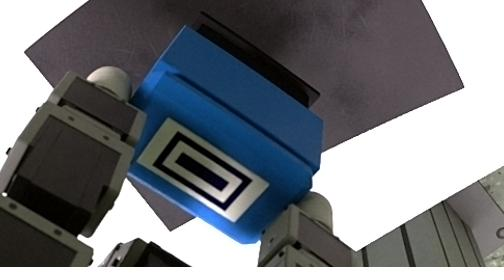

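Call:
move:
  arm2: {"target":[-0.4130,-0.5890,0.985,0,0.9718,0.2360,0],"speed":0.08}
  cameras: ["room_b"]

Call:
zoom_image:
  camera: "room_b"
  region: [205, 240, 265, 300]

Scene clock: 382.40 s.
Joint torques (N m): arm1=[0.38 0.73 9.62 1.92 0.03 -0.12] | arm2=[1.44 -16.79 7.56 0.28 0.1 0.07] | arm3=[-0.09 2.78 9.91 2.7 -0.05 -0.07]
Motor temperatures (°C): arm1=[26 27 34 26 26 28] | arm2=[23 34 33 27 22 24] | arm3=[27 27 35 27 23 24]
Heat: arm1: hottest joint3_rad 34 °C; arm2: hottest joint2_rad 34 °C; arm3: hottest joint3_rad 35 °C.
move: arm2 off_target
Joint velocities: within noise
arm1, arm3: as last shown
arm1.index_mcp_current_ma: -15
arm1.index_abd_current_ma: 14
arm1.index_pip_current_ma: -4
arm1.index_dip_current_ma: 3
arm1.middle_mcp_current_ma: -6
arm1.middle_abd_current_ma: -23
arm1.middle_pip_current_ma: -11
arm1.middle_dip_current_ma: 0
arm1.ring_mcp_current_ma: 6
arm1.ring_abd_current_ma: -14
arm1.ring_pip_current_ma: -1
arm1.ring_dip_current_ma: 10
arm1.thumb_cmc_current_ma: -4
arm1.thumb_axl_current_ma: 13
arm1.thumb_mcp_current_ma: -4
arm1.thumb_ipl_current_ma: 14
arm2.joint_positions: joint1_rad=-1.260 joint2_rad=+2.114 joint3_rad=+1.813 joint4_rad=-1.263 joint5_rad=+0.008 joint6_rad=-1.299 hand_index_mcp=+0.744 hand_index_abd=+0.024 hand_index_pip=+0.576 hand_index_dip=+0.689 hand_middle_mcp=+0.988 hand_middle_abd=+0.002 hand_middle_pip=+0.961 hand_middle_dip=+0.996 hand_ring_mcp=+0.763 hand_ring_abd=-0.071 hand_ring_pip=+0.581 hand_ring_dip=+0.698 hand_thumb_cmc=+0.721 hand_thumb_axl=+0.677 hand_thumb_mcp=+0.219 hand_thumb_ipl=+0.168 hand_current_limit=+0.400 hand_speed=-0.750
arm2.joint_status: not commanded
arm2.hand_state: goal,blocked,goal,goal,goal,goal,goal,goal,goal,blocked,goal,goal,goal,goal,goal,goal
arm2.index_mcp_current_ma: 7
arm2.index_abd_current_ma: 289
arm2.index_pip_current_ma: -21
arm2.index_dip_current_ma: -3
arm2.middle_mcp_current_ma: 2
arm2.middle_abd_current_ma: -1
arm2.middle_pip_current_ma: 3
arm2.middle_dip_current_ma: -8
arm2.ring_mcp_current_ma: -18
arm2.ring_abd_current_ma: -363
arm2.ring_pip_current_ma: -4
arm2.ring_dip_current_ma: 1
arm2.thumb_cmc_current_ma: 19
arm2.thumb_axl_current_ma: 18
arm2.thumb_mcp_current_ma: 12
arm2.thumb_ipl_current_ma: 8
arm2.hand_goal_index_mcp: 0.754
arm2.hand_goal_index_abd: -0.400
arm2.hand_goal_index_pip: 0.578
arm2.hand_goal_index_dip: 0.696
arm2.hand_goal_middle_mcp: 1.000
arm2.hand_goal_middle_abd: 0.000
arm2.hand_goal_middle_pip: 0.970
arm2.hand_goal_middle_dip: 1.000
arm2.hand_goal_ring_mcp: 0.754
arm2.hand_goal_ring_abd: 0.420
arm2.hand_goal_ring_pip: 0.578
arm2.hand_goal_ring_dip: 0.696
arm2.hand_goal_thumb_cmc: 0.714
arm2.hand_goal_thumb_axl: 0.678
arm2.hand_goal_thumb_mcp: 0.226
arm2.hand_goal_thumb_ipl: 0.168
arm2.hand: x=-0.4178 y=-0.5808 z=+0.9948 quat_wxyz=(+0.002, +0.972, +0.235, -0.001)
arm2.hand_target: x=-0.4128 y=-0.5888 z=+0.9852 quat_wxyz=(+0.000, +0.972, +0.236, +0.000)
arm2.hand_status: off_target (0.014 m and 0.3 deg from the pose sent, 0.051 m and 0.3 deg at the start)
arm3.index_mcp_current_ma: 11
arm3.index_abd_current_ma: 6
arm3.index_pip_current_ma: -4
arm3.index_dip_current_ma: 3
arm3.middle_mcp_current_ma: 12
arm3.middle_abd_current_ma: 3
arm3.middle_pip_current_ma: -2
arm3.middle_dip_current_ma: 10
arm3.ring_mcp_current_ma: 11
arm3.ring_abd_current_ma: -6
arm3.ring_pip_current_ma: -4
arm3.thumb_axl_current_ma: 16
arm3.thumb_mcp_current_ma: 0
arm3.thumb_ipl_current_ma: -7
Images, in order (width x height): room_b 672x504.

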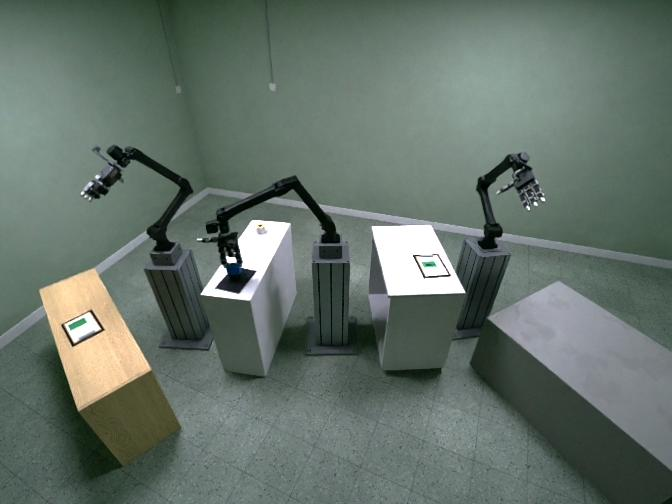

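Scaled by 8.400 from the camera's image (finer frame: 960x720).

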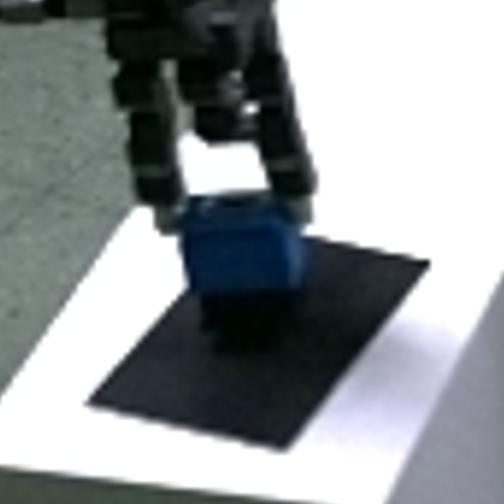

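Call:
move:
  arm2: {"target":[-0.4130,-0.5890,0.972,0,0.9718,0.2360,0],"speed":0.05}

Call:
move:
  arm2: {"target":[-0.4130,-0.5890,0.960,0,0.9718,0.2360,0],"speed":0.05}
  cameras: ["arm2_cam_wrist","room_b"]

Call:
zoom_image:
  camera: "room_b"
  region: [205, 240, 265, 300]

Scene clock: 383.80 s.
Joint torques (N m): arm1=[0.38 0.79 9.63 1.91 0.03 -0.12] | arm2=[1.44 -16.26 7.3 0.32 0.1 0.06] | arm3=[-0.32 2.73 9.94 2.66 -0.09 -0.11]
Motor temperatures (°C): arm1=[26 27 34 26 26 28] | arm2=[23 34 33 27 22 24] | arm3=[27 27 35 27 23 24]
Heat: arm1: hottest joint3_rad 34 °C; arm2: hottest joint2_rad 34 °C; arm3: hottest joint3_rad 35 °C.
move: arm2 off_target
Joint velocities: within noise
arm1, arm3: as last shown
arm1.index_mcp_current_ma: -3
arm1.index_abd_current_ma: -14
arm1.index_pip_current_ma: 4
arm1.index_dip_current_ma: -2
arm1.middle_mcp_current_ma: 10
arm1.middle_abd_current_ma: -13
arm1.middle_pip_current_ma: 7
arm1.middle_dip_current_ma: 2
arm1.ring_mcp_current_ma: 5
arm1.ring_abd_current_ma: -9
arm1.ring_pip_current_ma: 3
arm1.ring_dip_current_ma: 15
arm1.thumb_cmc_current_ma: 1
arm1.thumb_axl_current_ma: 9
arm1.thumb_mcp_current_ma: -1
arm1.thumb_ipl_current_ma: -3
arm2.joint_positions: joint1_rad=-1.260 joint2_rad=+2.119 joint3_rad=+1.801 joint4_rad=-1.236 joint5_rad=+0.008 joint6_rad=-1.299 hand_index_mcp=+0.744 hand_index_abd=+0.024 hand_index_pip=+0.576 hand_index_dip=+0.689 hand_middle_mcp=+0.988 hand_middle_abd=+0.002 hand_middle_pip=+0.961 hand_middle_dip=+0.996 hand_ring_mcp=+0.763 hand_ring_abd=-0.071 hand_ring_pip=+0.581 hand_ring_dip=+0.698 hand_thumb_cmc=+0.721 hand_thumb_axl=+0.677 hand_thumb_mcp=+0.219 hand_thumb_ipl=+0.168 hand_current_limit=+0.400 hand_speed=-0.750
arm2.joint_status: not commanded
arm2.hand_state: goal,blocked,goal,goal,goal,goal,goal,goal,goal,blocked,goal,goal,goal,goal,goal,goal
arm2.index_mcp_current_ma: 12
arm2.index_abd_current_ma: 276
arm2.index_pip_current_ma: -23
arm2.index_dip_current_ma: 19
arm2.middle_mcp_current_ma: -8
arm2.middle_abd_current_ma: -6
arm2.middle_pip_current_ma: 1
arm2.middle_dip_current_ma: -6
arm2.ring_mcp_current_ma: -11
arm2.ring_abd_current_ma: -362
arm2.ring_pip_current_ma: -9
arm2.ring_dip_current_ma: -10
arm2.thumb_cmc_current_ma: -3
arm2.thumb_axl_current_ma: 23
arm2.thumb_mcp_current_ma: 1
arm2.thumb_ipl_current_ma: 4
arm2.hand_goal_index_mcp: 0.754
arm2.hand_goal_index_abd: -0.400
arm2.hand_goal_index_pip: 0.578
arm2.hand_goal_index_dip: 0.696
arm2.hand_goal_middle_mcp: 1.000
arm2.hand_goal_middle_abd: 0.000
arm2.hand_goal_middle_pip: 0.970
arm2.hand_goal_middle_dip: 1.000
arm2.hand_goal_ring_mcp: 0.754
arm2.hand_goal_ring_abd: 0.420
arm2.hand_goal_ring_pip: 0.578
arm2.hand_goal_ring_dip: 0.696
arm2.hand_goal_thumb_cmc: 0.714
arm2.hand_goal_thumb_axl: 0.678
arm2.hand_goal_thumb_mcp: 0.226
arm2.hand_goal_thumb_ipl: 0.168
arm2.hand: x=-0.4189 y=-0.5819 z=+0.9873 quat_wxyz=(+0.005, +0.972, +0.235, -0.005)
arm2.hand_target: x=-0.4126 y=-0.5886 z=+0.9722 quat_wxyz=(+0.000, +0.972, +0.236, +0.000)
arm2.hand_status: off_target (0.018 m and 0.8 deg from the pose sent, 0.025 m and 0.3 deg at the start)
arm3.index_mcp_current_ma: 6
arm3.index_abd_current_ma: 9
arm3.index_pip_current_ma: 2
arm3.index_dip_current_ma: 2
arm3.middle_mcp_current_ma: 2
arm3.middle_abd_current_ma: 5
arm3.middle_pip_current_ma: -6
arm3.middle_dip_current_ma: 15
arm3.ring_mcp_current_ma: 5
arm3.ring_abd_current_ma: -12
arm3.ring_pip_current_ma: -2
arm3.ring_dip_current_ma: 5
arm3.thumb_cmc_current_ma: 2
arm3.thumb_axl_current_ma: 2
arm3.thumb_mcp_current_ma: -8
arm3.thumb_ipl_current_ma: -13
pictures: none

Scene clock: 384.87 s.
Joint torques (N m): arm1=[0.38 0.79 9.62 1.92 0.03 -0.12] | arm2=[1.32 -15.97 7.1 0.38 0.11 0.06] | arm3=[-0.32 2.55 9.92 2.69 -0.09 -0.1]
Motor temperatures (°C): arm1=[26 27 34 26 26 28] | arm2=[23 34 33 27 22 24] | arm3=[27 27 35 27 23 24]
Heat: arm1: hottest joint3_rad 34 °C; arm2: hottest joint2_rad 34 °C; arm3: hottest joint3_rad 35 °C.
move: arm2 off_target
Joint velocities: within noise
arm1.joint_positions: joint1_rad=-0.559 joint2_rad=+0.596 joint3_rad=+1.412 joint4_rad=-1.322 joint5_rad=+0.086 joint6_rad=+1.013 hand_index_mcp=+0.755 hand_index_abd=+0.000 hand_index_pip=+0.577 hand_index_dip=+0.696 hand_middle_mcp=+0.755 hand_middle_abd=+0.000 hand_middle_pip=+0.577 hand_middle_dip=+0.696 hand_ring_mcp=+0.756 hand_ring_abd=+0.000 hand_ring_pip=+0.577 hand_ring_dip=+0.696 hand_thumb_cmc=+0.715 hand_thumb_axl=+0.677 hand_thumb_mcp=+0.226 hand_thumb_ipl=+0.168 hand_current_limit=+0.400 hand_speed=-0.600
arm1.joint_status: not commanded
arm1.hand_state: goal,goal,goal,goal,goal,goal,goal,goal,goal,goal,goal,goal,goal,goal,goal,goal
arm1.index_mcp_current_ma: -10
arm1.index_abd_current_ma: -13
arm1.index_pip_current_ma: 18
arm1.index_dip_current_ma: -8
arm1.middle_mcp_current_ma: -2
arm1.middle_abd_current_ma: -8
arm1.middle_pip_current_ma: 14
arm1.middle_dip_current_ma: 12
arm1.ring_mcp_current_ma: -11
arm1.ring_abd_current_ma: 7
arm1.ring_pip_current_ma: -1
arm1.ring_dip_current_ma: 15
arm1.thumb_cmc_current_ma: -2
arm1.thumb_axl_current_ma: 21
arm1.thumb_mcp_current_ma: -2
arm1.thumb_ipl_current_ma: 5
arm1.hand_goal_index_mcp: 0.754
arm1.hand_goal_index_abd: 0.000
arm1.hand_goal_index_pip: 0.576
arm1.hand_goal_index_dip: 0.696
arm1.hand_goal_middle_mcp: 0.754
arm1.hand_goal_middle_abd: 0.000
arm1.hand_goal_middle_pip: 0.576
arm1.hand_goal_middle_dip: 0.696
arm1.hand_goal_ring_mcp: 0.754
arm1.hand_goal_ring_abd: 0.000
arm1.hand_goal_ring_pip: 0.576
arm1.hand_goal_ring_dip: 0.696
arm1.hand_goal_thumb_cmc: 0.714
arm1.hand_goal_thumb_axl: 0.678
arm1.hand_goal_thumb_mcp: 0.226
arm1.hand_goal_thumb_ipl: 0.168
arm1.hand: x=-1.1829 y=-0.7024 z=+1.4206 quat_wxyz=(+0.477, +0.696, -0.508, +0.172)
arm1.hand_target: x=-1.1825 y=-0.6996 z=+1.4322 quat_wxyz=(+0.487, +0.690, -0.504, +0.177)
arm1.hand_status: not commanded
arm2.joint_positions: joint1_rad=-1.258 joint2_rad=+2.126 joint3_rad=+1.789 joint4_rad=-1.213 joint5_rad=+0.008 joint6_rad=-1.299 hand_index_mcp=+0.740 hand_index_abd=+0.024 hand_index_pip=+0.573 hand_index_dip=+0.689 hand_middle_mcp=+0.988 hand_middle_abd=+0.002 hand_middle_pip=+0.961 hand_middle_dip=+0.996 hand_ring_mcp=+0.754 hand_ring_abd=-0.071 hand_ring_pip=+0.581 hand_ring_dip=+0.698 hand_thumb_cmc=+0.721 hand_thumb_axl=+0.677 hand_thumb_mcp=+0.219 hand_thumb_ipl=+0.168 hand_current_limit=+0.400 hand_speed=-0.750
arm2.joint_status: not commanded
arm2.hand_state: goal,blocked,goal,goal,goal,goal,goal,goal,goal,blocked,goal,goal,goal,goal,goal,goal
arm2.index_mcp_current_ma: -20
arm2.index_abd_current_ma: 264
arm2.index_pip_current_ma: -12
arm2.index_dip_current_ma: -2
arm2.middle_mcp_current_ma: -12
arm2.middle_abd_current_ma: -23
arm2.middle_pip_current_ma: -8
arm2.middle_dip_current_ma: -13
arm2.ring_mcp_current_ma: -7
arm2.ring_abd_current_ma: -354
arm2.ring_pip_current_ma: -18
arm2.ring_dip_current_ma: 1
arm2.thumb_cmc_current_ma: 14
arm2.thumb_axl_current_ma: 11
arm2.thumb_mcp_current_ma: 5
arm2.thumb_ipl_current_ma: 4
arm2.hand_goal_index_mcp: 0.754
arm2.hand_goal_index_abd: -0.400
arm2.hand_goal_index_pip: 0.578
arm2.hand_goal_index_dip: 0.696
arm2.hand_goal_middle_mcp: 1.000
arm2.hand_goal_middle_abd: 0.000
arm2.hand_goal_middle_pip: 0.970
arm2.hand_goal_middle_dip: 1.000
arm2.hand_goal_ring_mcp: 0.754
arm2.hand_goal_ring_abd: 0.420
arm2.hand_goal_ring_pip: 0.578
arm2.hand_goal_ring_dip: 0.696
arm2.hand_goal_thumb_cmc: 0.714
arm2.hand_goal_thumb_axl: 0.678
arm2.hand_goal_thumb_mcp: 0.226
arm2.hand_goal_thumb_ipl: 0.168
arm2.hand: x=-0.4189 y=-0.5831 z=+0.9790 quat_wxyz=(+0.006, +0.972, +0.235, -0.007)
arm2.hand_target: x=-0.4126 y=-0.5884 z=+0.9603 quat_wxyz=(+0.000, +0.972, +0.236, +0.000)
arm2.hand_status: off_target (0.021 m and 1.0 deg from the pose sent, 0.029 m and 0.8 deg at the start)
arm3.joint_positions: joint1_rad=-0.091 joint2_rad=+0.578 joint3_rad=+1.342 joint4_rad=-1.238 joint5_rad=-0.091 joint6_rad=+0.998 hand_index_mcp=+0.757 hand_index_abd=+0.000 hand_index_pip=+0.577 hand_index_dip=+0.696 hand_middle_mcp=+0.757 hand_middle_abd=+0.001 hand_middle_pip=+0.577 hand_middle_dip=+0.696 hand_ring_mcp=+0.757 hand_ring_abd=+0.001 hand_ring_pip=+0.577 hand_ring_dip=+0.696 hand_thumb_cmc=+0.717 hand_thumb_axl=+0.677 hand_thumb_mcp=+0.226 hand_thumb_ipl=+0.168 hand_current_limit=+0.400 hand_speed=-0.600
arm3.joint_status: not commanded
arm3.hand_state: goal,goal,goal,goal,goal,goal,goal,goal,goal,goal,goal,goal,goal,goal,goal,goal
arm3.index_mcp_current_ma: 6
arm3.index_abd_current_ma: 9
arm3.index_pip_current_ma: 4
arm3.index_dip_current_ma: 3
arm3.middle_mcp_current_ma: 10
arm3.middle_abd_current_ma: -2
arm3.middle_pip_current_ma: -9
arm3.middle_dip_current_ma: 21
arm3.ring_mcp_current_ma: -6
arm3.ring_abd_current_ma: -1
arm3.ring_pip_current_ma: -8
arm3.ring_dip_current_ma: -10
arm3.thumb_cmc_current_ma: -7
arm3.thumb_axl_current_ma: 4
arm3.thumb_mcp_current_ma: -10
arm3.thumb_ipl_current_ma: -7
arm3.hand_goal_index_mcp: 0.754
arm3.hand_goal_index_abd: 0.000
arm3.hand_goal_index_pip: 0.576
arm3.hand_goal_index_dip: 0.696
arm3.hand_goal_middle_mcp: 0.754
arm3.hand_goal_middle_abd: 0.000
arm3.hand_goal_middle_pip: 0.576
arm3.hand_goal_middle_dip: 0.696
arm3.hand_goal_ring_mcp: 0.754
arm3.hand_goal_ring_abd: 0.000
arm3.hand_goal_ring_pip: 0.576
arm3.hand_goal_ring_dip: 0.696
arm3.hand_goal_thumb_cmc: 0.714
arm3.hand_goal_thumb_axl: 0.678
arm3.hand_goal_thumb_mcp: 0.226
arm3.hand_goal_thumb_ipl: 0.168
arm3.hand: x=+1.0652 y=+0.2841 z=+1.3427 quat_wxyz=(+0.359, +0.830, -0.197, +0.379)
arm3.hand_target: x=+1.0637 y=+0.2869 z=+1.3560 quat_wxyz=(+0.369, +0.822, -0.195, +0.387)
arm3.hand_status: not commanded
Images, in order (width x height): arm2_cam_wrist 672x504, room_b 672x504.

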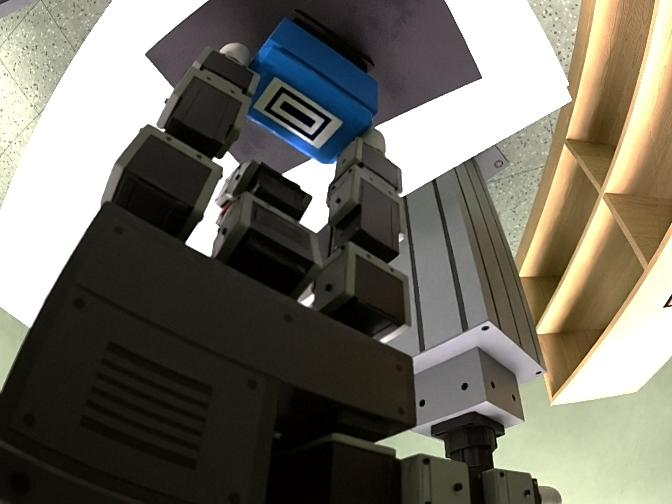

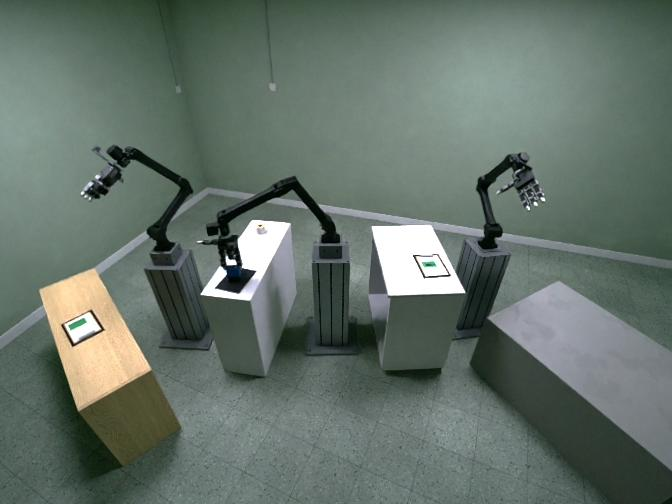

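Scaled by 8.400 from the camera's image (finer frame: 960x720).

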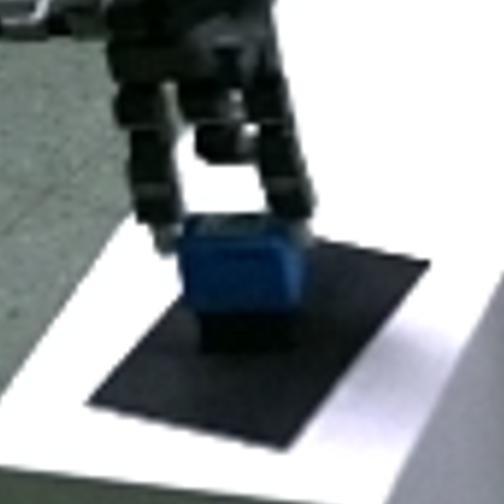

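Call:
move:
  arm2: {"target":[-0.4130,-0.5890,0.948,0,0.9718,0.2360,0],"speed":0.05}
  cameras: ["arm2_cam_wrist"]

Call:
zoom_image:
  camera: "arm2_cam_wrist"
  region: [230, 0, 400, 125]

Scene clock: 386.20 s.
Joint torques (N m): arm1=[0.32 0.79 9.62 1.91 0.03 -0.12] | arm2=[0.85 -15.15 6.64 0.73 0.11 0.05] | arm3=[-0.44 2.9 10.1 2.7 -0.11 -0.11]
Motor temperatures (°C): arm1=[26 27 34 26 26 28] | arm2=[23 34 33 27 22 24] | arm3=[27 27 35 27 23 24]
Heat: arm1: hottest joint3_rad 34 °C; arm2: hottest joint2_rad 34 °C; arm3: hottest joint3_rad 35 °C.
move: arm2 off_target
Joint velocities: within noise
arm1, arm3: as last shown
arm1.index_mcp_current_ma: 3
arm1.index_abd_current_ma: -4
arm1.index_pip_current_ma: 11
arm1.index_dip_current_ma: 6
arm1.middle_mcp_current_ma: 5
arm1.middle_abd_current_ma: 4
arm1.middle_pip_current_ma: 6
arm1.middle_dip_current_ma: -14
arm1.ring_mcp_current_ma: 1
arm1.ring_abd_current_ma: -1
arm1.ring_pip_current_ma: 0
arm1.ring_dip_current_ma: 12
arm1.thumb_cmc_current_ma: 3
arm1.thumb_axl_current_ma: -12
arm1.thumb_mcp_current_ma: 10
arm1.thumb_ipl_current_ma: -1
arm2.joint_positions: joint1_rad=-1.254 joint2_rad=+2.126 joint3_rad=+1.782 joint4_rad=-1.197 joint5_rad=+0.008 joint6_rad=-1.299 hand_index_mcp=+0.739 hand_index_abd=+0.024 hand_index_pip=+0.573 hand_index_dip=+0.690 hand_middle_mcp=+0.988 hand_middle_abd=+0.002 hand_middle_pip=+0.961 hand_middle_dip=+0.996 hand_ring_mcp=+0.743 hand_ring_abd=-0.072 hand_ring_pip=+0.575 hand_ring_dip=+0.691 hand_thumb_cmc=+0.721 hand_thumb_axl=+0.677 hand_thumb_mcp=+0.219 hand_thumb_ipl=+0.168 hand_current_limit=+0.400 hand_speed=-0.750
arm2.joint_status: not commanded
arm2.hand_state: goal,blocked,goal,goal,goal,goal,goal,goal,goal,blocked,goal,goal,goal,goal,goal,goal
arm2.index_mcp_current_ma: -1
arm2.index_abd_current_ma: 270
arm2.index_pip_current_ma: 5
arm2.index_dip_current_ma: 0
arm2.middle_mcp_current_ma: 10
arm2.middle_abd_current_ma: -2
arm2.middle_pip_current_ma: 10
arm2.middle_dip_current_ma: -8
arm2.ring_mcp_current_ma: -20
arm2.ring_abd_current_ma: -352
arm2.ring_pip_current_ma: -10
arm2.ring_dip_current_ma: -15
arm2.thumb_cmc_current_ma: 8
arm2.thumb_axl_current_ma: -2
arm2.thumb_mcp_current_ma: -14
arm2.thumb_ipl_current_ma: 21
arm2.hand_goal_index_mcp: 0.754
arm2.hand_goal_index_abd: -0.400
arm2.hand_goal_index_pip: 0.578
arm2.hand_goal_index_dip: 0.696
arm2.hand_goal_middle_mcp: 1.000
arm2.hand_goal_middle_abd: 0.000
arm2.hand_goal_middle_pip: 0.970
arm2.hand_goal_middle_dip: 1.000
arm2.hand_goal_ring_mcp: 0.754
arm2.hand_goal_ring_abd: 0.420
arm2.hand_goal_ring_pip: 0.578
arm2.hand_goal_ring_dip: 0.696
arm2.hand_goal_thumb_cmc: 0.714
arm2.hand_goal_thumb_axl: 0.678
arm2.hand_goal_thumb_mcp: 0.226
arm2.hand_goal_thumb_ipl: 0.168
arm2.hand: x=-0.4173 y=-0.5860 z=+0.9768 quat_wxyz=(+0.008, +0.971, +0.238, -0.011)
arm2.hand_target: x=-0.4123 y=-0.5881 z=+0.9487 quat_wxyz=(+0.000, +0.972, +0.236, +0.000)
arm2.hand_status: off_target (0.029 m and 1.5 deg from the pose sent, 0.032 m and 1.0 deg at the start)
arm3.index_mcp_current_ma: 7
arm3.index_abd_current_ma: 21
arm3.index_pip_current_ma: 2
arm3.index_dip_current_ma: -12
arm3.middle_mcp_current_ma: -10
arm3.middle_abd_current_ma: 4
arm3.middle_pip_current_ma: -1
arm3.middle_dip_current_ma: -8
arm3.ring_mcp_current_ma: 6
arm3.ring_abd_current_ma: -13
arm3.ring_pip_current_ma: -7
arm3.ring_dip_current_ma: 1
arm3.thumb_cmc_current_ma: 11
arm3.thumb_axl_current_ma: 14
arm3.thumb_mcp_current_ma: 1
arm3.thumb_ipl_current_ma: -3
Images, in order (width x height): arm2_cam_wrist 672x504.

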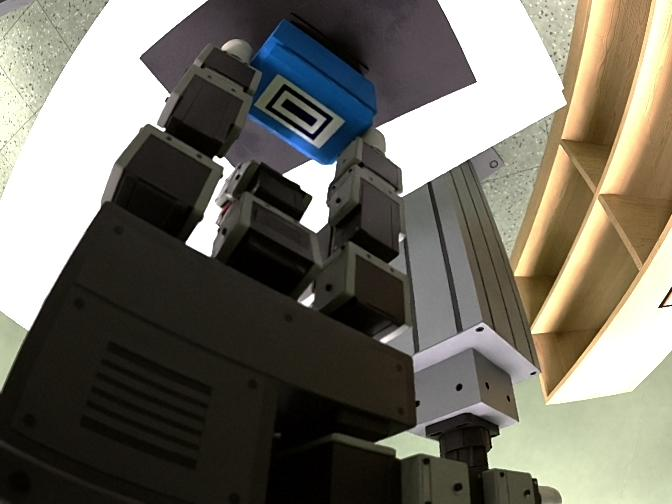

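Scaled by 2.965 from the camera's image (finer frame: 960x720).

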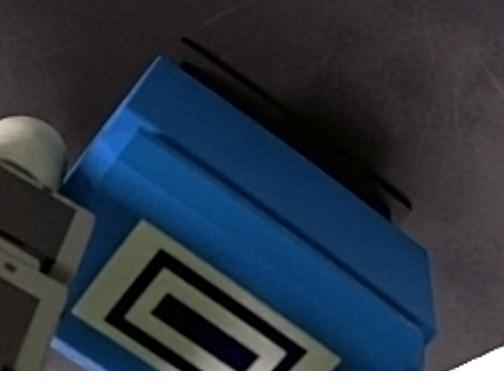

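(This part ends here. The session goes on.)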